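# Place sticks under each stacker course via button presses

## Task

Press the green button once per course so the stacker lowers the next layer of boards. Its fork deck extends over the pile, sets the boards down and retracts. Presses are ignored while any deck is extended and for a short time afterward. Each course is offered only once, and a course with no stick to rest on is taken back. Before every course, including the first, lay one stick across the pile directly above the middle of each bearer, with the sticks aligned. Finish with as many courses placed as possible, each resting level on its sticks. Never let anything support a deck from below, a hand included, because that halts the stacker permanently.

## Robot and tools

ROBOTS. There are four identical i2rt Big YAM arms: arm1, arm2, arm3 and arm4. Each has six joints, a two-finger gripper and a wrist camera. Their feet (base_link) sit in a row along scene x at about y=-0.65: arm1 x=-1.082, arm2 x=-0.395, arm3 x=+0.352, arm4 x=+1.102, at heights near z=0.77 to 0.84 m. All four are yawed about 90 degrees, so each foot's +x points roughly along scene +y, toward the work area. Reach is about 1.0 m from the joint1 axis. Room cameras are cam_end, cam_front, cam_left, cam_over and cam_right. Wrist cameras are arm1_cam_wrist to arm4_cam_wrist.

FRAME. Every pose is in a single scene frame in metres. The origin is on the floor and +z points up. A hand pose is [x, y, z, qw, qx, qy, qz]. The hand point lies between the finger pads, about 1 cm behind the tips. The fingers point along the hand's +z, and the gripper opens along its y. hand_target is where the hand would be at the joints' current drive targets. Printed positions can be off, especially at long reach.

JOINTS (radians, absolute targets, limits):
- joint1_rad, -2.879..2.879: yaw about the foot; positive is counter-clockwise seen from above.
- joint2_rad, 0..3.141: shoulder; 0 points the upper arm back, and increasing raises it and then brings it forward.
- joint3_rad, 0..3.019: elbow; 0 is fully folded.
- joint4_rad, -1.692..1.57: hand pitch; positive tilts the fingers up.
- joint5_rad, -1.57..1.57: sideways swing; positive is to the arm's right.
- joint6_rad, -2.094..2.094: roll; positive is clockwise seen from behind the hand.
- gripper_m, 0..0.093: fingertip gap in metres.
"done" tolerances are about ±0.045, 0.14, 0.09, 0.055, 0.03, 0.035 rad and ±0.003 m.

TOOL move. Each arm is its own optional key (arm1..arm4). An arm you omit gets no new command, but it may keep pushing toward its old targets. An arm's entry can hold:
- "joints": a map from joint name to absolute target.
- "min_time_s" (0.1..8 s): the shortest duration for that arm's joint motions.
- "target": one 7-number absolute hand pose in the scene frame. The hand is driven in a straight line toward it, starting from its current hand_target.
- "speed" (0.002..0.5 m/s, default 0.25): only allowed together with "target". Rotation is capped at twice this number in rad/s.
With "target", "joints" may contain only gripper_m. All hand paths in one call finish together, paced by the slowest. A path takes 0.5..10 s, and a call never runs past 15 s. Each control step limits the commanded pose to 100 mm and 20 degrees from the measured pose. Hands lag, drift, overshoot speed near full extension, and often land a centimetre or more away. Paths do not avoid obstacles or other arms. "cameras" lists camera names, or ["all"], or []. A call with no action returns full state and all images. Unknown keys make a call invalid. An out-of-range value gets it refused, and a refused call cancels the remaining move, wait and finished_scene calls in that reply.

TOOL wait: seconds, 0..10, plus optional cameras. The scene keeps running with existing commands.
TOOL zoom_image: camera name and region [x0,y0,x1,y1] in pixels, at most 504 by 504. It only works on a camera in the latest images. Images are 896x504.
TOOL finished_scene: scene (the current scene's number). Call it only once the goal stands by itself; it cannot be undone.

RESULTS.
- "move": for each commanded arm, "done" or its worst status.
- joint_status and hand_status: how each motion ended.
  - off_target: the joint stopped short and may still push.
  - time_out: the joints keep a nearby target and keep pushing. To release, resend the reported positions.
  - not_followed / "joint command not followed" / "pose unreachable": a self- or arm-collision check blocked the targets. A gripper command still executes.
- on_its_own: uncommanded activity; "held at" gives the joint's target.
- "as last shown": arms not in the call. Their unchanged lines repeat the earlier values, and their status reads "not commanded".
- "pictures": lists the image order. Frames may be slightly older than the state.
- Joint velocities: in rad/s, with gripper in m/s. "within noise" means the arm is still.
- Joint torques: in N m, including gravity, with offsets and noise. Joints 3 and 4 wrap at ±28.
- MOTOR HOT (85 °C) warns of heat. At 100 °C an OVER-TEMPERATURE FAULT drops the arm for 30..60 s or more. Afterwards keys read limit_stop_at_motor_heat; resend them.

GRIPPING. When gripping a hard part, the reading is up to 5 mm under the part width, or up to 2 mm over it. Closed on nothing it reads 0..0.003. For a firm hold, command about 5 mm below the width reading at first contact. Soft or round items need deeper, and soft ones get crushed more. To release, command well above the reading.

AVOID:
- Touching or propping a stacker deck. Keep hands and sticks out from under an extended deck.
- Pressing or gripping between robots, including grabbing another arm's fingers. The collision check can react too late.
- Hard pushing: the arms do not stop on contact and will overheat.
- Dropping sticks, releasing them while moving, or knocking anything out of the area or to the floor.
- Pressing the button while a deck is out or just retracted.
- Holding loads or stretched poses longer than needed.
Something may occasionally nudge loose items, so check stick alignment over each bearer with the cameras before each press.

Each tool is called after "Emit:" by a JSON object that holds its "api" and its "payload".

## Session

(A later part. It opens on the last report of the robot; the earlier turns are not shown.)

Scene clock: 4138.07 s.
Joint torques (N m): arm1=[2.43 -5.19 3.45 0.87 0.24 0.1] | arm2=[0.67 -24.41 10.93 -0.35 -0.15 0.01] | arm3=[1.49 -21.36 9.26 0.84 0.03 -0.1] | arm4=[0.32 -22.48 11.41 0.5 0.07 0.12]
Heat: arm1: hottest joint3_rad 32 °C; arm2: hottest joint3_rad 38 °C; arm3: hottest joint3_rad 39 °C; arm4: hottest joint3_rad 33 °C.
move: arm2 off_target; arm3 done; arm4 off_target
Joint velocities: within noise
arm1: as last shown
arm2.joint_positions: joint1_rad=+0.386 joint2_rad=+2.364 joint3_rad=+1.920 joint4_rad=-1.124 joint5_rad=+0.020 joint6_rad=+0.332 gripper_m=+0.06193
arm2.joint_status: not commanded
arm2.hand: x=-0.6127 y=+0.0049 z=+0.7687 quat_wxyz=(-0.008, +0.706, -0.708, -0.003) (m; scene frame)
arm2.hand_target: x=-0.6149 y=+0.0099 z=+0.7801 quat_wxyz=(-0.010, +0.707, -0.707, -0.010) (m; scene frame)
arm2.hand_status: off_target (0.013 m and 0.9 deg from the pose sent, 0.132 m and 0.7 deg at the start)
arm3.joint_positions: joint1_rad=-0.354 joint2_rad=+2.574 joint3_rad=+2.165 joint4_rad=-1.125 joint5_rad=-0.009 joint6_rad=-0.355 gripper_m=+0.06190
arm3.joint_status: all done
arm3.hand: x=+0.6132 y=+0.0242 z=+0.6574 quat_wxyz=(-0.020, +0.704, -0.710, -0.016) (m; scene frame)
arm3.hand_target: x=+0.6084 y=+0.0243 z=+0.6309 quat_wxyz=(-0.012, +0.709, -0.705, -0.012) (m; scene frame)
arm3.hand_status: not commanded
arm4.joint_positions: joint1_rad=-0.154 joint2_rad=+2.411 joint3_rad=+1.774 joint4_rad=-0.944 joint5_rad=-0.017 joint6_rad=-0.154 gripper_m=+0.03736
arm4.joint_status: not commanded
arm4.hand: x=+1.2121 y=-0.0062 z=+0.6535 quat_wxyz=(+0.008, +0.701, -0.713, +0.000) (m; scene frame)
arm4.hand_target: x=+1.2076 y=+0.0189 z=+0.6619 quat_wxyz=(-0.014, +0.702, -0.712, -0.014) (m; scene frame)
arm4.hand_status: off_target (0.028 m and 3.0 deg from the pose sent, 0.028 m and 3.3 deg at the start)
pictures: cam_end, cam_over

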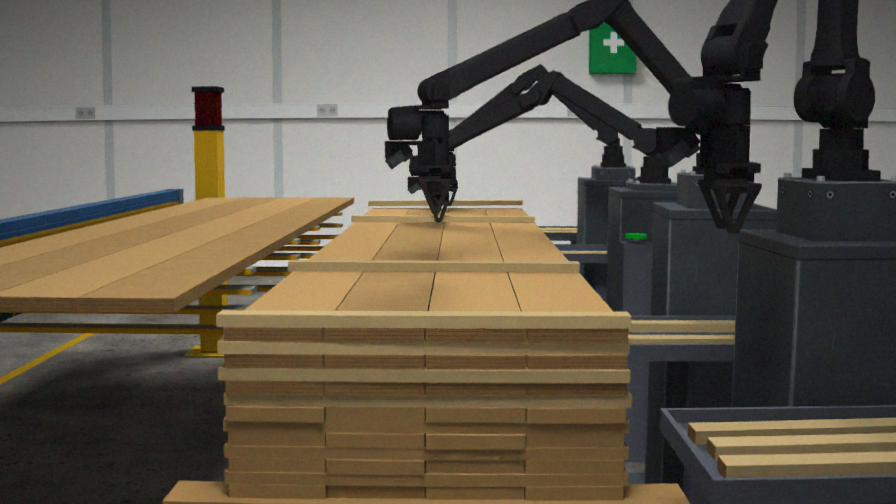

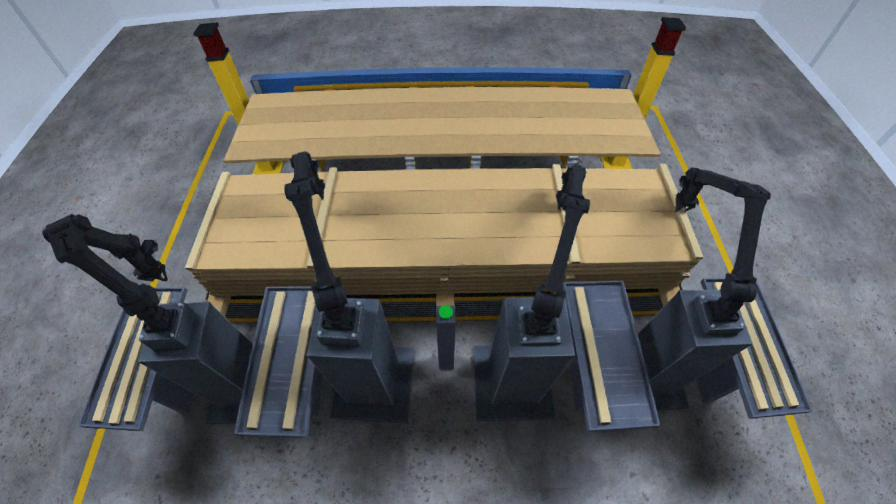

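Emit:
{"api": "move", "payload": {"arm2": {"target": [-0.65, -0.43, 0.80, 0, 0.7071, -0.7071, 0], "speed": 0.2}, "arm3": {"target": [0.611, 0.026, 0.78, -0.018, 0.7042, -0.71, -0.018], "speed": 0.06}, "arm4": {"target": [1.208, 0.024, 0.649, -0.014, 0.7022, -0.712, -0.014], "speed": 0.05}, "cameras": ["cam_end", "cam_over"]}}

Emit:
{"api": "move", "payload": {"arm4": {"target": [1.208, 0.024, 0.640, -0.014, 0.7022, -0.712, -0.014], "speed": 0.05}, "arm3": {"target": [0.62, -0.45, 0.79, 0, 0.7071, -0.7071, 0], "speed": 0.2}, "arm2": {"target": [-0.64, -0.67, 0.72, 0, 0.7071, -0.7071, 0], "speed": 0.15}, "cameras": ["cam_end", "cam_over", "arm2_cam_wrist"]}}

Emit:
{"api": "zoom_image", "payload": {"camera": "cam_over", "region": [540, 150, 720, 310]}}

Emit:
{"api": "zoom_image", "payload": {"camera": "cam_end", "region": [270, 160, 590, 330]}}

Scene clock: 4157.40 s.
Joint torques (N m): arm1=[2.08 -5.19 3.36 0.92 0.25 0.1] | arm2=[1.44 -10.99 6.32 0.44 0.04 0.18] | arm3=[1.26 -25.7 11.64 0.08 -0.08 0.02] | arm4=[0.26 -22.65 11.28 0.49 0.08 0.11]
Heat: arm1: hottest joint3_rad 30 °C; arm2: hottest joint3_rad 37 °C; arm3: hottest joint3_rad 39 °C; arm4: hottest joint3_rad 33 °C.
move: arm2 done; arm3 off_target; arm4 off_target
Joint velocities: within noise
arm1: as last shown
arm2.joint_positions: joint1_rad=+0.918 joint2_rad=+1.580 joint3_rad=+0.708 joint4_rad=-0.725 joint5_rad=+0.000 joint6_rad=+0.857 gripper_m=+0.06193
arm2.joint_status: not commanded
arm2.hand: x=-0.6468 y=-0.4278 z=+0.7986 quat_wxyz=(+0.000, +0.708, -0.706, +0.007) (m; scene frame)
arm2.hand_target: x=-0.6500 y=-0.4300 z=+0.8000 quat_wxyz=(+0.000, +0.707, -0.707, +0.000) (m; scene frame)
arm2.hand_status: done (0.004 m and 0.9 deg from the pose sent, 0.438 m and 1.0 deg at the start)
arm3.joint_positions: joint1_rad=-0.354 joint2_rad=+2.450 joint3_rad=+2.195 joint4_rad=-1.328 joint5_rad=-0.012 joint6_rad=-0.355 gripper_m=+0.06190
arm3.joint_status: not commanded
arm3.hand: x=+0.6077 y=+0.0101 z=+0.7556 quat_wxyz=(+0.003, +0.704, -0.710, -0.007) (m; scene frame)
arm3.hand_target: x=+0.6105 y=+0.0250 z=+0.7802 quat_wxyz=(-0.018, +0.704, -0.710, -0.018) (m; scene frame)
arm3.hand_status: off_target (0.029 m and 2.7 deg from the pose sent, 0.123 m and 0.3 deg at the start)
arm4.joint_positions: joint1_rad=-0.153 joint2_rad=+2.439 joint3_rad=+1.797 joint4_rad=-0.937 joint5_rad=-0.017 joint6_rad=-0.153 gripper_m=+0.03736
arm4.joint_status: not commanded
arm4.hand: x=+1.2128 y=-0.0013 z=+0.6426 quat_wxyz=(+0.007, +0.700, -0.714, +0.000) (m; scene frame)
arm4.hand_target: x=+1.2078 y=+0.0228 z=+0.6498 quat_wxyz=(-0.014, +0.702, -0.712, -0.014) (m; scene frame)
arm4.hand_status: off_target (0.027 m and 2.9 deg from the pose sent, 0.031 m and 3.0 deg at the start)
pictures: cam_end, cam_over

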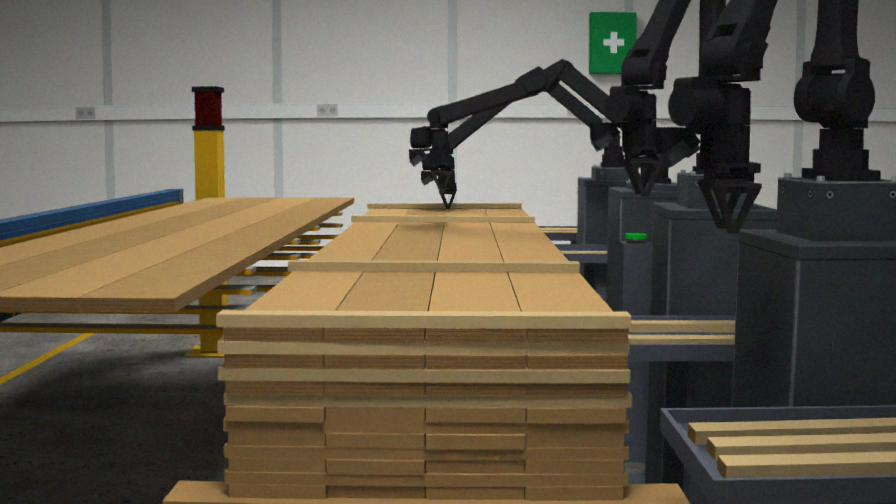

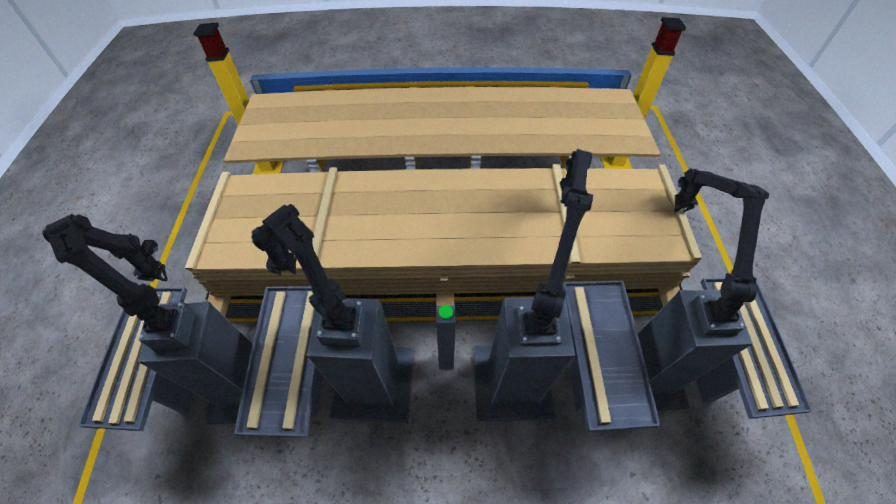

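Scene clock: 4160.77 s.
Joint torques (N m): arm1=[2.43 -5.19 3.41 0.85 0.27 0.11] | arm2=[1.38 -7.24 3.32 0.4 0.09 0.17] | arm3=[-0.09 -9.82 5.64 0.8 -0.08 -0.1] | arm4=[0.26 -21.83 11.03 0.66 0.08 0.12]
Heat: arm1: hottest joint3_rad 30 °C; arm2: hottest joint3_rad 37 °C; arm3: hottest joint3_rad 39 °C; arm4: hottest joint3_rad 33 °C.
move: arm2 done; arm3 done; arm4 off_target
Joint velocities: within noise
arm1: as last shown
arm2.joint_positions: joint1_rad=+1.716 joint2_rad=+1.655 joint3_rad=+0.424 joint4_rad=-0.347 joint5_rad=-0.010 joint6_rad=+1.657 gripper_m=+0.06193
arm2.joint_status: not commanded
arm2.hand: x=-0.6422 y=-0.6673 z=+0.7230 quat_wxyz=(+0.002, +0.708, -0.707, +0.000) (m; scene frame)
arm2.hand_target: x=-0.6399 y=-0.6699 z=+0.7201 quat_wxyz=(+0.000, +0.707, -0.707, +0.000) (m; scene frame)
arm2.hand_status: done (0.005 m and 0.2 deg from the pose sent, 0.255 m and 0.9 deg at the start)
arm3.joint_positions: joint1_rad=-0.861 joint2_rad=+1.499 joint3_rad=+0.784 joint4_rad=-0.879 joint5_rad=+0.012 joint6_rad=-0.874 gripper_m=+0.06190
arm3.joint_status: not commanded
arm3.hand: x=+0.6172 y=-0.4466 z=+0.7888 quat_wxyz=(+0.007, +0.708, -0.706, +0.000) (m; scene frame)
arm3.hand_target: x=+0.6199 y=-0.4500 z=+0.7900 quat_wxyz=(+0.000, +0.707, -0.707, +0.000) (m; scene frame)
arm3.hand_status: done (0.005 m and 0.9 deg from the pose sent, 0.461 m and 1.0 deg at the start)
arm4.joint_positions: joint1_rad=-0.153 joint2_rad=+2.443 joint3_rad=+1.804 joint4_rad=-0.929 joint5_rad=-0.017 joint6_rad=-0.153 gripper_m=+0.03736
arm4.joint_status: not commanded
arm4.hand: x=+1.2132 y=+0.0027 z=+0.6422 quat_wxyz=(+0.002, +0.701, -0.713, -0.003) (m; scene frame)
arm4.hand_target: x=+1.2076 y=+0.0230 z=+0.6408 quat_wxyz=(-0.014, +0.702, -0.712, -0.014) (m; scene frame)
arm4.hand_status: off_target (0.022 m and 2.3 deg from the pose sent, 0.026 m and 2.9 deg at the start)
pictures: arm2_cam_wrist, cam_end, cam_over

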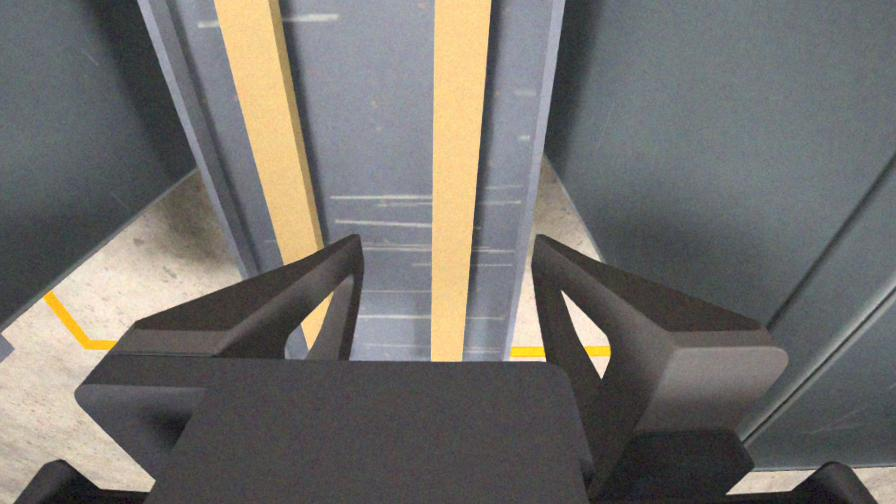

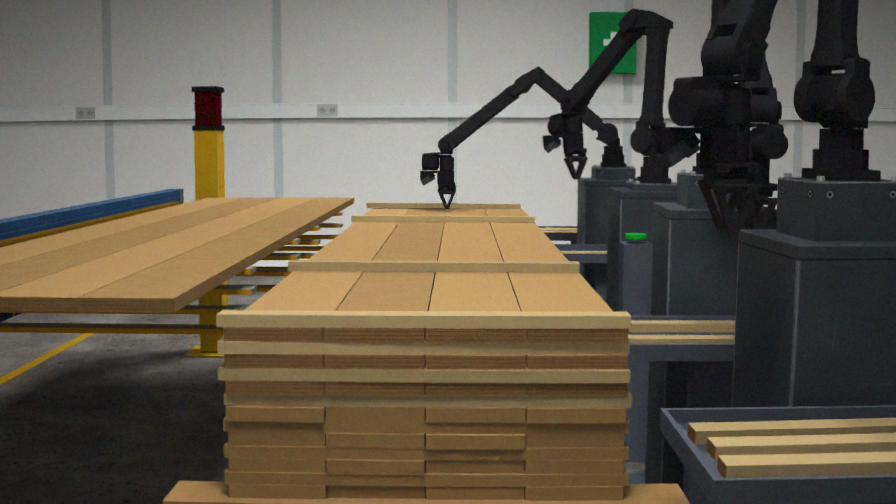

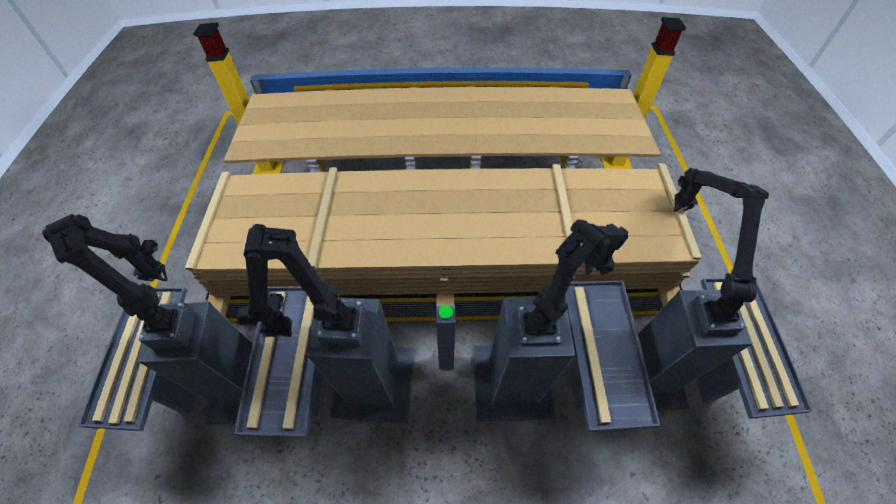

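Scaled by 2.800.

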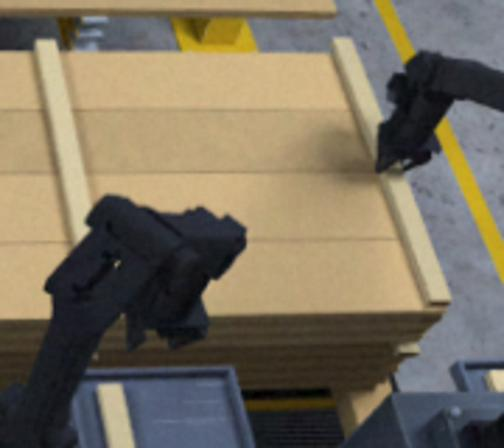

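Scaled by 1.575.

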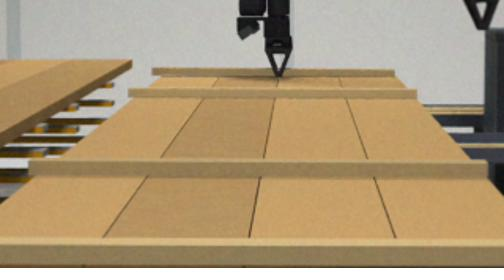

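Emit:
{"api": "move", "payload": {"arm4": {"target": [1.215, 0.010, 0.672, -0.010, 0.7155, -0.6987, -0.010], "speed": 0.05}, "arm2": {"target": [-0.642, -0.69, 0.575, 0, 0.7071, -0.7071, 0], "speed": 0.12}, "cameras": ["cam_end", "cam_over", "arm2_cam_wrist"]}}

Emit:
{"api": "zoom_image", "payload": {"camera": "cam_over", "region": [540, 150, 720, 310]}}

Emit:
{"api": "zoom_image", "payload": {"camera": "cam_end", "region": [340, 160, 560, 280]}}

Scene clock: 4182.60 s.
Joint torques (N m): arm1=[2.32 -5.19 3.4 0.91 0.25 0.11] | arm2=[1.32 -10.46 -1.16 0.39 0.06 0.16] | arm3=[-0.03 -9.93 5.65 0.8 -0.08 -0.11] | arm4=[-0.91 -26.29 7.71 -0.39 0.07 -0.05]
Heat: arm1: hottest joint2_rad 29 °C; arm2: hottest joint3_rad 33 °C; arm3: hottest joint3_rad 36 °C; arm4: hottest joint3_rad 32 °C.
move: arm2 done; arm4 off_target
Joint velocities: within noise
arm1, arm3: as last shown
arm2.joint_positions: joint1_rad=+1.800 joint2_rad=+2.284 joint3_rad=+0.527 joint4_rad=+0.170 joint5_rad=-0.010 joint6_rad=+1.740 gripper_m=+0.06193
arm2.joint_status: not commanded
arm2.hand: x=-0.6402 y=-0.6866 z=+0.5778 quat_wxyz=(-0.002, +0.707, -0.707, +0.002) (m; scene frame)
arm2.hand_target: x=-0.6420 y=-0.6900 z=+0.5751 quat_wxyz=(+0.000, +0.707, -0.707, +0.000) (m; scene frame)
arm2.hand_status: done (0.005 m and 0.4 deg from the pose sent, 0.150 m and 0.2 deg at the start)
arm3.hand: x=+0.6172 y=-0.4466 z=+0.7888 quat_wxyz=(+0.007, +0.709, -0.706, +0.000) (m; scene frame)
arm4.joint_positions: joint1_rad=-0.153 joint2_rad=+2.430 joint3_rad=+1.797 joint4_rad=-0.935 joint5_rad=-0.016 joint6_rad=-0.185 gripper_m=+0.03736
arm4.joint_status: not commanded
arm4.hand: x=+1.2133 y=+0.0018 z=+0.6485 quat_wxyz=(+0.002, +0.712, -0.702, -0.003) (m; scene frame)
arm4.hand_target: x=+1.2149 y=+0.0098 z=+0.6716 quat_wxyz=(-0.010, +0.715, -0.699, -0.010) (m; scene frame)
arm4.hand_status: off_target (0.025 m and 1.7 deg from the pose sent, 0.031 m and 2.9 deg at the start)
pictures: arm2_cam_wrist, cam_end, cam_over

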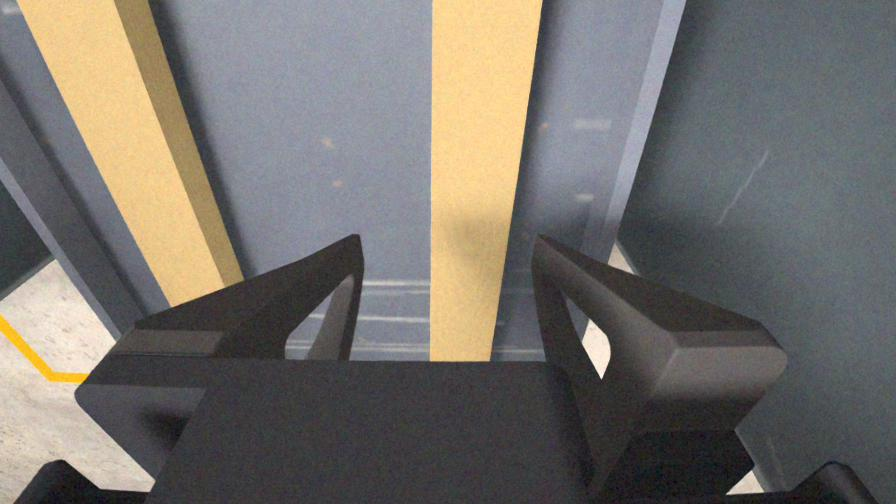

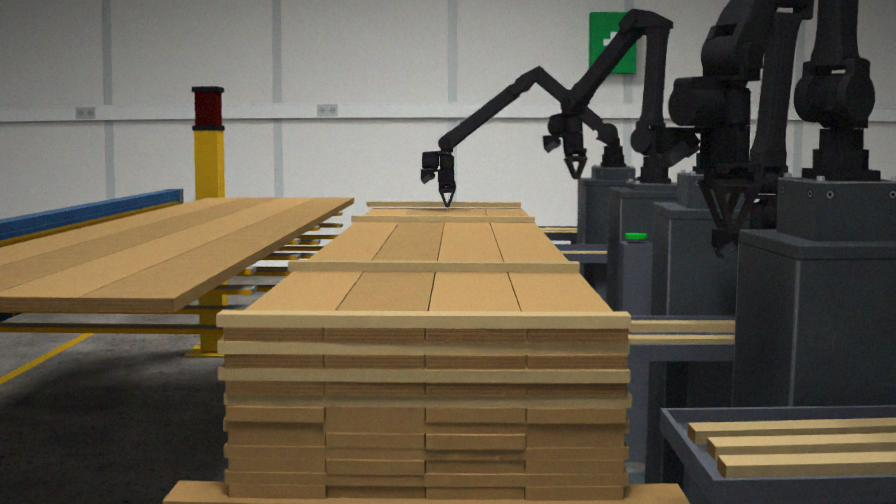

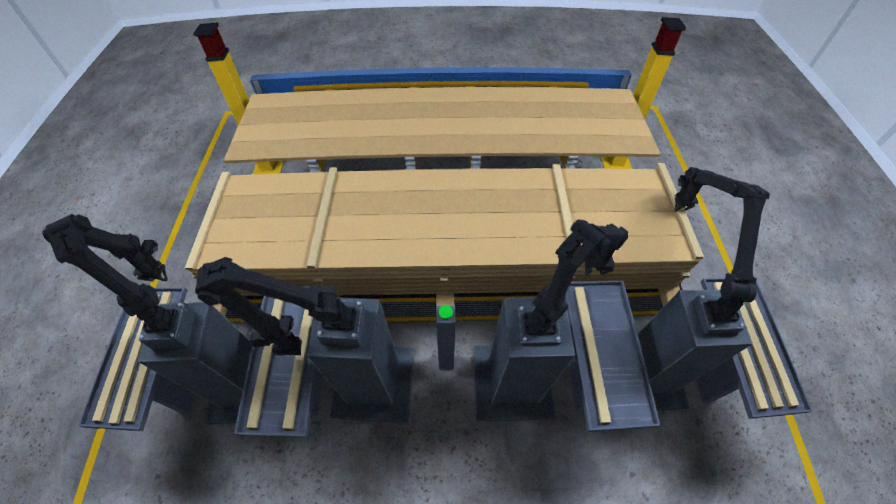

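Scaled by 2.800.

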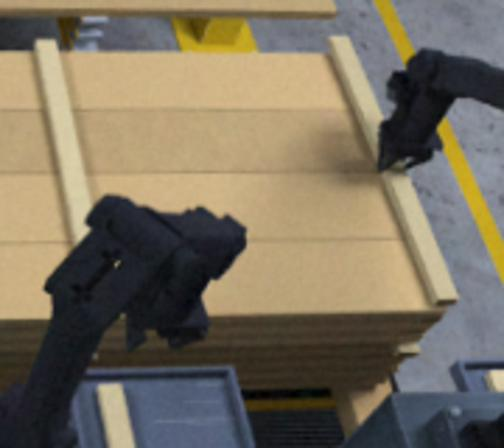

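Scaled by 2.291.

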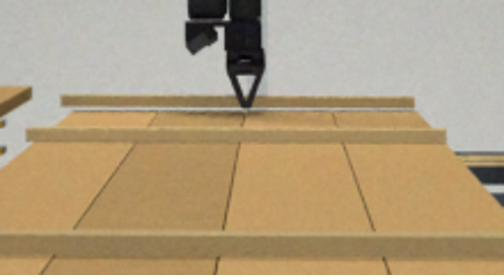

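Emit:
{"api": "move", "payload": {"arm4": {"target": [1.216, 0.004, 0.650, -0.012, 0.7155, -0.6987, -0.012], "speed": 0.05}, "arm2": {"target": [-0.630, -0.69, 0.548, 0, 0.7071, -0.7071, 0], "speed": 0.08}, "cameras": ["cam_end", "cam_over", "arm2_cam_wrist"]}}

Emit:
{"api": "zoom_image", "payload": {"camera": "cam_over", "region": [540, 150, 720, 310]}}

Emit:
{"api": "zoom_image", "payload": {"camera": "cam_end", "region": [340, 160, 560, 280]}}

Scene clock: 4198.33 s.
Joint torques (N m): arm1=[2.37 -5.42 3.38 0.87 0.26 0.11] | arm2=[1.38 -10.52 -2.14 0.39 0.05 0.17] | arm3=[-0.03 -9.88 5.64 0.8 -0.08 -0.11] | arm4=[-1.14 -24.53 7.17 0.79 0.03 -0.02]
Heat: arm1: hottest joint3_rad 29 °C; arm2: hottest joint2_rad 31 °C; arm3: hottest joint3_rad 35 °C; arm4: hottest joint2_rad 31 °C.
move: arm2 done; arm4 off_target
Joint velocities: within noise
arm1, arm3: as last shown
arm2.joint_positions: joint1_rad=+1.810 joint2_rad=+2.398 joint3_rad=+0.541 joint4_rad=+0.271 joint5_rad=-0.010 joint6_rad=+1.751 gripper_m=+0.06193
arm2.joint_status: not commanded
arm2.hand: x=-0.6285 y=-0.6868 z=+0.5510 quat_wxyz=(-0.002, +0.707, -0.707, +0.002) (m; scene frame)
arm2.hand_target: x=-0.6299 y=-0.6900 z=+0.5480 quat_wxyz=(+0.000, +0.707, -0.707, +0.000) (m; scene frame)
arm2.hand_status: done (0.005 m and 0.4 deg from the pose sent, 0.032 m and 0.4 deg at the start)
arm4.joint_positions: joint1_rad=-0.153 joint2_rad=+2.429 joint3_rad=+1.773 joint4_rad=-0.913 joint5_rad=-0.016 joint6_rad=-0.190 gripper_m=+0.03736
arm4.joint_status: not commanded
arm4.hand: x=+1.2123 y=-0.0042 z=+0.6416 quat_wxyz=(+0.002, +0.714, -0.700, -0.003) (m; scene frame)
arm4.hand_target: x=+1.2159 y=+0.0040 z=+0.6501 quat_wxyz=(-0.012, +0.715, -0.699, -0.012) (m; scene frame)
arm4.hand_status: off_target (0.012 m and 2.0 deg from the pose sent, 0.004 m and 1.9 deg at the start)
pictures: arm2_cam_wrist, cam_end, cam_over

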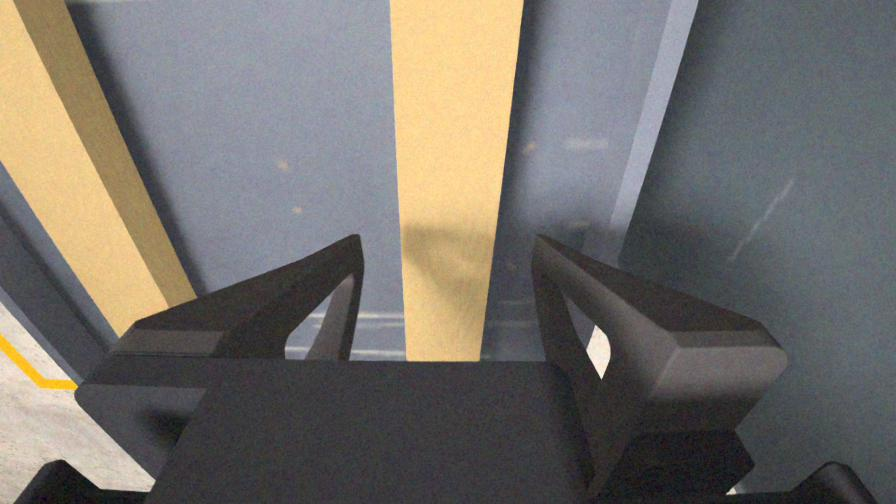

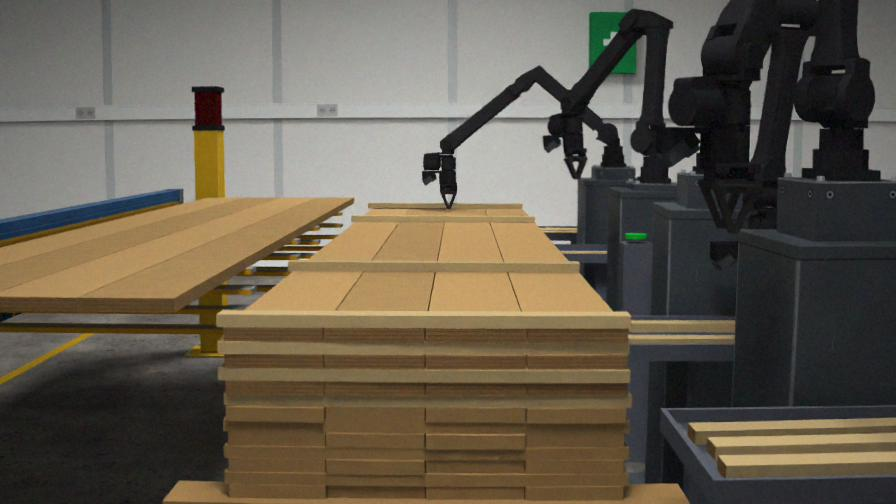

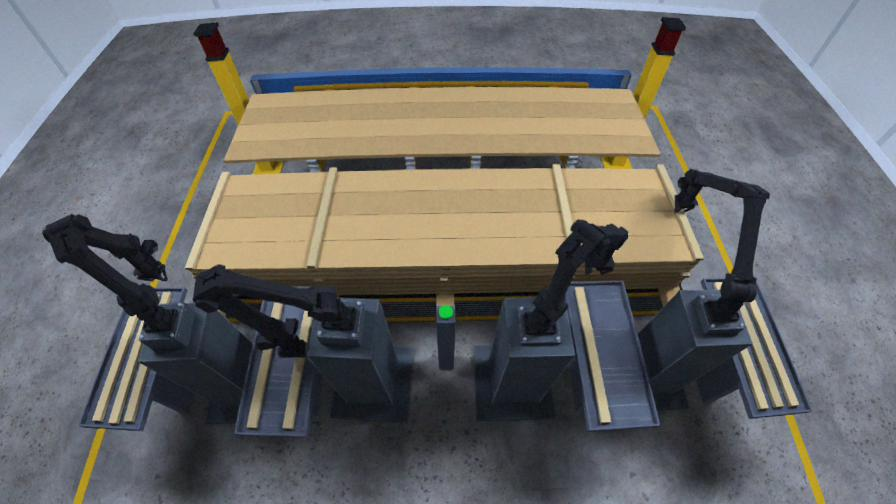

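Scaled by 2.800.

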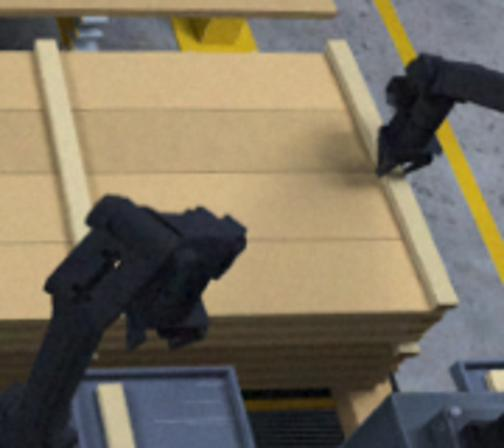

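Scaled by 2.291.

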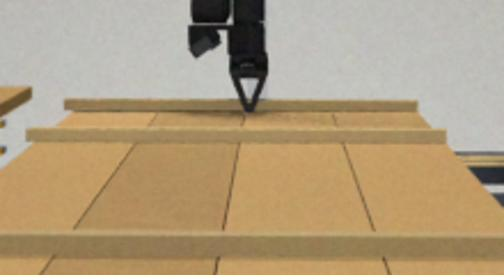

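Emit:
{"api": "move", "payload": {"arm4": {"target": [1.222, 0.006, 0.641, -0.012, 0.7140, -0.7002, -0.012], "speed": 0.05}, "arm2": {"target": [-0.628, -0.69, 0.518, 0, 0.7071, -0.7071, 0], "speed": 0.06}, "cameras": ["cam_end", "cam_over", "arm2_cam_wrist"]}}

Emit:
{"api": "zoom_image", "payload": {"camera": "cam_over", "region": [540, 150, 720, 310]}}

Emit:
{"api": "zoom_image", "payload": {"camera": "cam_end", "region": [340, 160, 560, 280]}}

Scene clock: 4210.10 s.
Joint torques (N m): arm1=[2.26 -5.3 3.41 0.87 0.24 0.12] | arm2=[1.38 -10.75 -2.74 0.39 0.05 0.18] | arm3=[-0.03 -9.93 5.64 0.79 -0.09 -0.11] | arm4=[-1.9 -22.83 8.42 0.92 0.02 -0.04]
Heat: arm1: hottest joint3_rad 29 °C; arm2: hottest joint2_rad 31 °C; arm3: hottest joint3_rad 34 °C; arm4: hottest joint2_rad 31 °C.
move: arm2 done; arm4 off_target
Joint velocities: within noise
arm1, arm3: as last shown
arm2.joint_positions: joint1_rad=+1.813 joint2_rad=+2.509 joint3_rad=+0.589 joint4_rad=+0.334 joint5_rad=-0.010 joint6_rad=+1.753 gripper_m=+0.06193
arm2.joint_status: not commanded
arm2.hand: x=-0.6269 y=-0.6869 z=+0.5213 quat_wxyz=(-0.002, +0.707, -0.707, +0.002) (m; scene frame)
arm2.hand_target: x=-0.6279 y=-0.6900 z=+0.5181 quat_wxyz=(+0.000, +0.707, -0.707, +0.000) (m; scene frame)
arm2.hand_status: done (0.005 m and 0.4 deg from the pose sent, 0.033 m and 0.4 deg at the start)
arm4.joint_positions: joint1_rad=-0.153 joint2_rad=+2.429 joint3_rad=+1.773 joint4_rad=-0.911 joint5_rad=-0.016 joint6_rad=-0.193 gripper_m=+0.03736
arm4.joint_status: not commanded
arm4.hand: x=+1.2124 y=-0.0037 z=+0.6416 quat_wxyz=(+0.001, +0.715, -0.699, -0.003) (m; scene frame)
arm4.hand_target: x=+1.2219 y=+0.0057 z=+0.6413 quat_wxyz=(-0.012, +0.714, -0.700, -0.012) (m; scene frame)
arm4.hand_status: off_target (0.014 m and 1.9 deg from the pose sent, 0.014 m and 2.0 deg at the start)
pictures: arm2_cam_wrist, cam_end, cam_over

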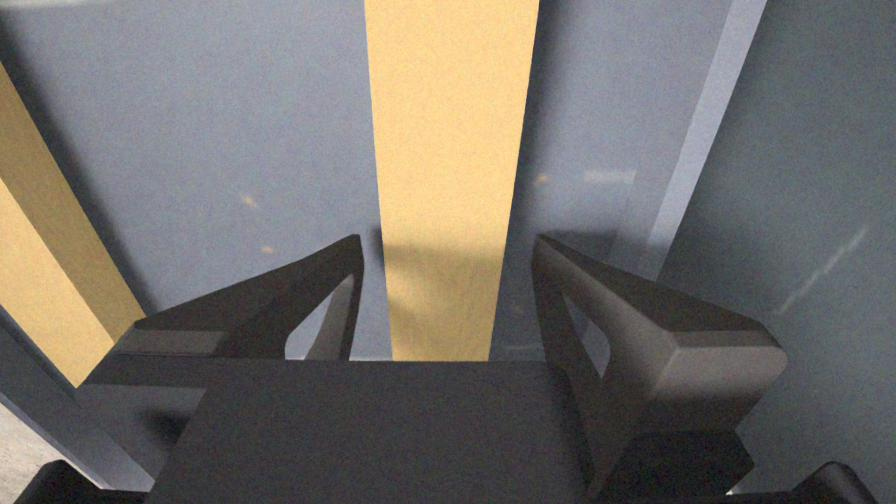

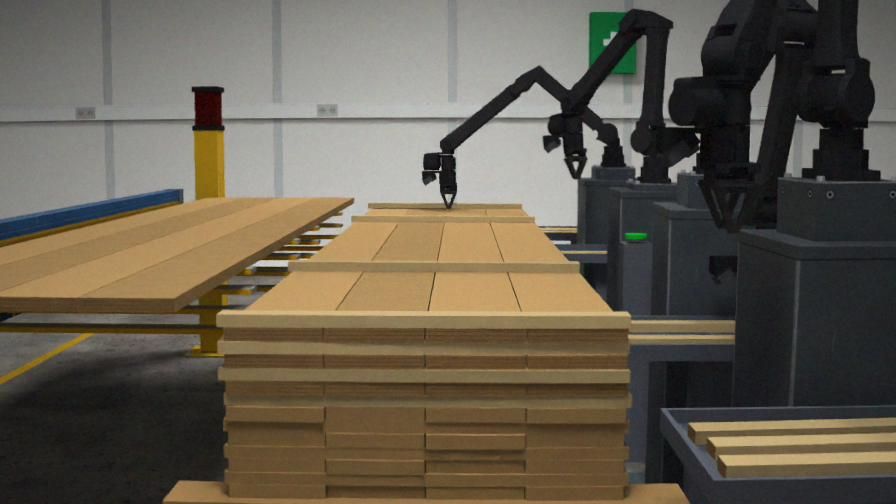

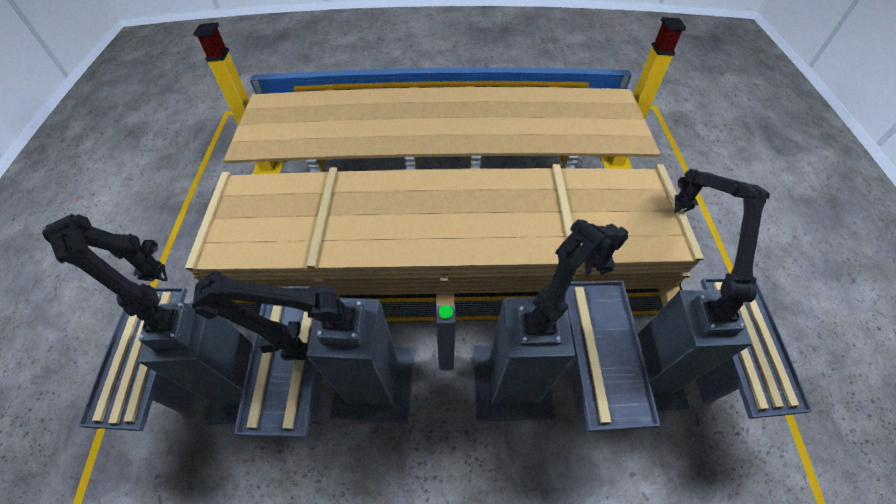

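Scaled by 2.800.

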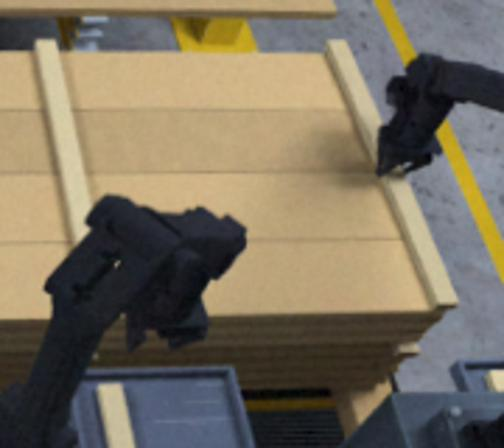

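Scaled by 2.291.

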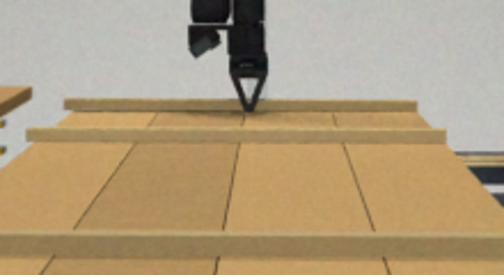

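Emit:
{"api": "move", "payload": {"arm4": {"joints": {"gripper_m": 0.060}}, "arm2": {"joints": {"gripper_m": 0.031}}, "cameras": ["cam_end", "arm4_cam_wrist"]}}

Emit:
{"api": "move", "payload": {"arm4": {"target": [1.212, 0.0, 0.77, -0.004, 0.7140, -0.7002, -0.004], "speed": 0.06}, "arm2": {"target": [-0.628, -0.69, 0.78, 0, 0.7071, -0.7071, 0], "speed": 0.12}, "cameras": ["cam_end", "cam_over", "arm2_cam_wrist"]}}

Scene clock: 4221.97 s.
Joint torques (N m): arm1=[2.26 -5.36 3.4 0.85 0.25 0.11] | arm2=[1.32 -10.75 -2.74 0.36 0.05 0.15] | arm3=[-0.03 -9.93 5.64 0.8 -0.08 -0.11] | arm4=[-2.08 -22.89 8.43 0.53 0.01 -0.04]
Heat: arm1: hottest joint2_rad 28 °C; arm2: hottest joint2_rad 30 °C; arm3: hottest joint3_rad 34 °C; arm4: hottest joint2_rad 31 °C.
move: arm2 off_target; arm4 done
Joint velocities: within noise
arm1.joint_positions: joint1_rad=+0.480 joint2_rad=+1.511 joint3_rad=+0.474 joint4_rad=-0.547 joint5_rad=+0.000 joint6_rad=+0.551 gripper_m=+0.05994
arm1.joint_status: not commanded
arm1.hand: x=-1.2171 y=-0.4496 z=+0.7785 quat_wxyz=(+0.004, +0.707, -0.707, +0.009) (m; scene frame)
arm1.hand_target: x=-1.2200 y=-0.4500 z=+0.7800 quat_wxyz=(+0.000, +0.707, -0.707, +0.000) (m; scene frame)
arm1.hand_status: not commanded
arm2.joint_positions: joint1_rad=+1.813 joint2_rad=+2.509 joint3_rad=+0.589 joint4_rad=+0.335 joint5_rad=-0.010 joint6_rad=+1.757 gripper_m=+0.03854
arm2.joint_status: gripper_m off_target (ended at +0.03857, target +0.03100)
arm2.hand: x=-0.6271 y=-0.6870 z=+0.5213 quat_wxyz=(-0.002, +0.706, -0.708, +0.002) (m; scene frame)
arm2.hand_target: x=-0.6279 y=-0.6900 z=+0.5181 quat_wxyz=(+0.000, +0.707, -0.707, +0.000) (m; scene frame)
arm2.hand_status: not commanded
arm3: as last shown
arm4.joint_positions: joint1_rad=-0.153 joint2_rad=+2.429 joint3_rad=+1.773 joint4_rad=-0.899 joint5_rad=-0.015 joint6_rad=-0.194 gripper_m=+0.05984
arm4.joint_status: all done
arm4.hand: x=+1.2130 y=-0.0007 z=+0.6416 quat_wxyz=(-0.004, +0.715, -0.699, -0.006) (m; scene frame)
arm4.hand_target: x=+1.2220 y=+0.0057 z=+0.6413 quat_wxyz=(-0.012, +0.714, -0.700, -0.012) (m; scene frame)
arm4.hand_status: not commanded
pictures: arm4_cam_wrist, cam_end

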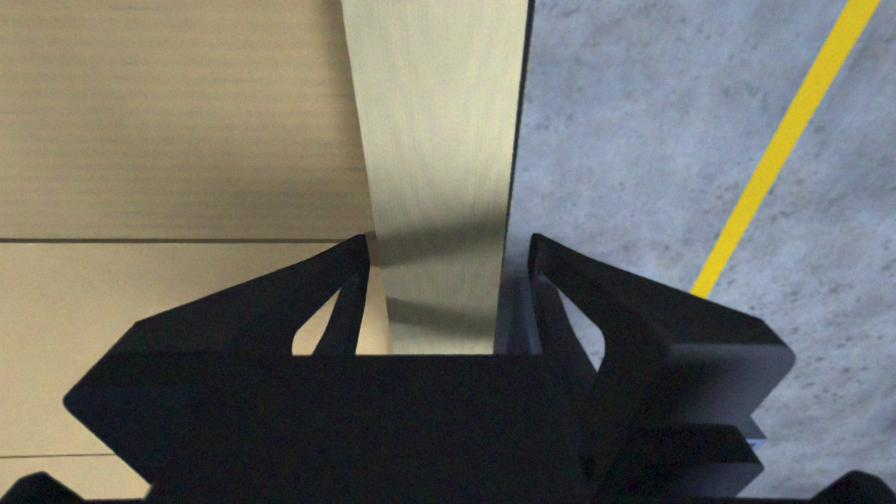

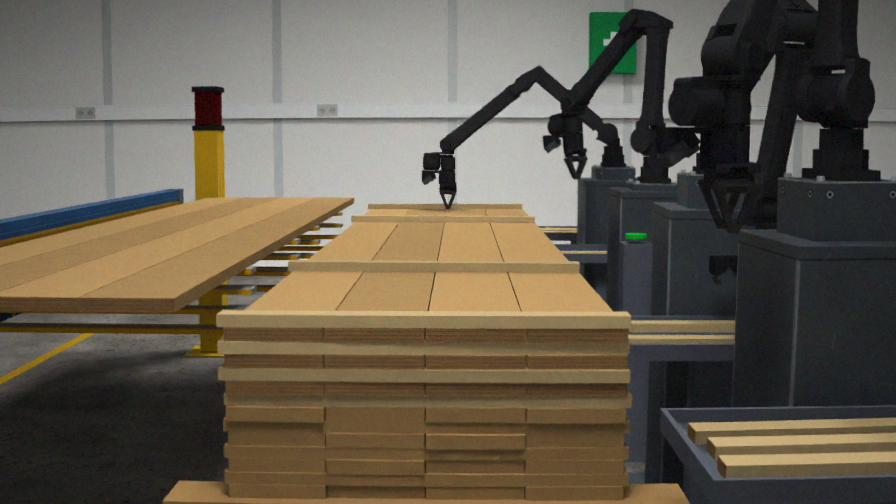

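Scene clock: 4224.97 s.
Joint torques (N m): arm1=[2.43 -5.25 3.37 0.91 0.25 0.11] | arm2=[0.67 -7.24 8.14 -0.51 0.06 0.07] | arm3=[-0.03 -9.93 5.64 0.8 -0.08 -0.11] | arm4=[-0.79 -23.53 10.29 -0.42 0.08 0.07]
Heat: arm1: hottest joint2_rad 28 °C; arm2: hottest joint2_rad 30 °C; arm3: hottest joint3_rad 33 °C; arm4: hottest joint2_rad 32 °C.
move: arm2 off_target; arm4 off_target
Joint velocities: within noise
arm1, arm3: as last shown
arm2.joint_positions: joint1_rad=+1.813 joint2_rad=+1.413 joint3_rad=+0.397 joint4_rad=-0.595 joint5_rad=-0.010 joint6_rad=+1.757 gripper_m=+0.03854
arm2.joint_status: not commanded
arm2.hand: x=-0.6124 y=-0.6865 z=+0.7712 quat_wxyz=(-0.012, +0.706, -0.708, +0.009) (m; scene frame)
arm2.hand_target: x=-0.6278 y=-0.6900 z=+0.7798 quat_wxyz=(+0.000, +0.707, -0.707, +0.000) (m; scene frame)
arm2.hand_status: off_target (0.018 m and 1.8 deg from the pose sent, 0.259 m and 0.3 deg at the start)
arm4.joint_positions: joint1_rad=-0.153 joint2_rad=+2.252 joint3_rad=+1.773 joint4_rad=-1.104 joint5_rad=-0.013 joint6_rad=-0.194 gripper_m=+0.05991
arm4.joint_status: not commanded
arm4.hand: x=+1.2106 y=-0.0108 z=+0.7536 quat_wxyz=(+0.008, +0.715, -0.699, +0.003) (m; scene frame)
arm4.hand_target: x=+1.2119 y=-0.0003 z=+0.7701 quat_wxyz=(-0.004, +0.714, -0.700, -0.004) (m; scene frame)
arm4.hand_status: off_target (0.020 m and 1.5 deg from the pose sent, 0.128 m and 0.3 deg at the start)
pictures: arm2_cam_wrist, cam_end, cam_over

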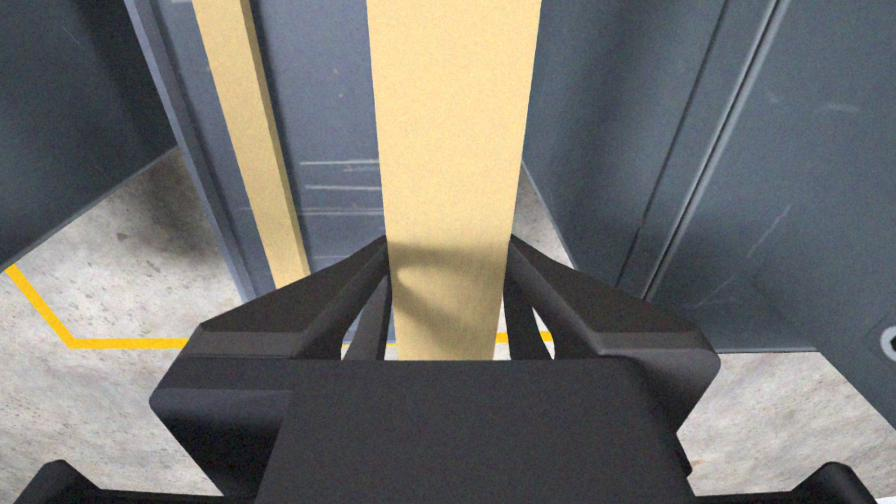

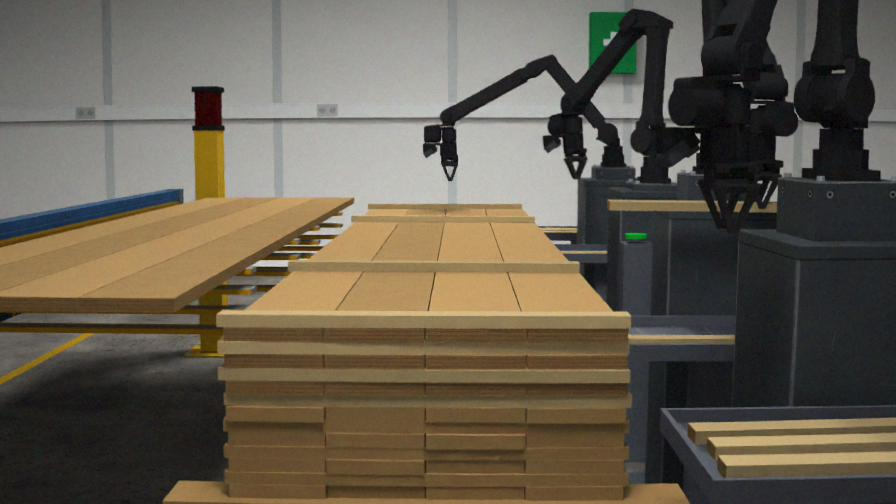

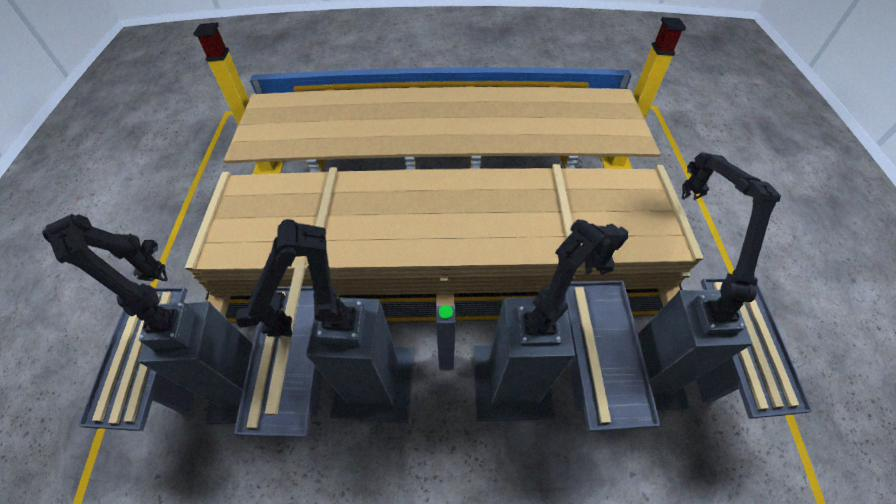

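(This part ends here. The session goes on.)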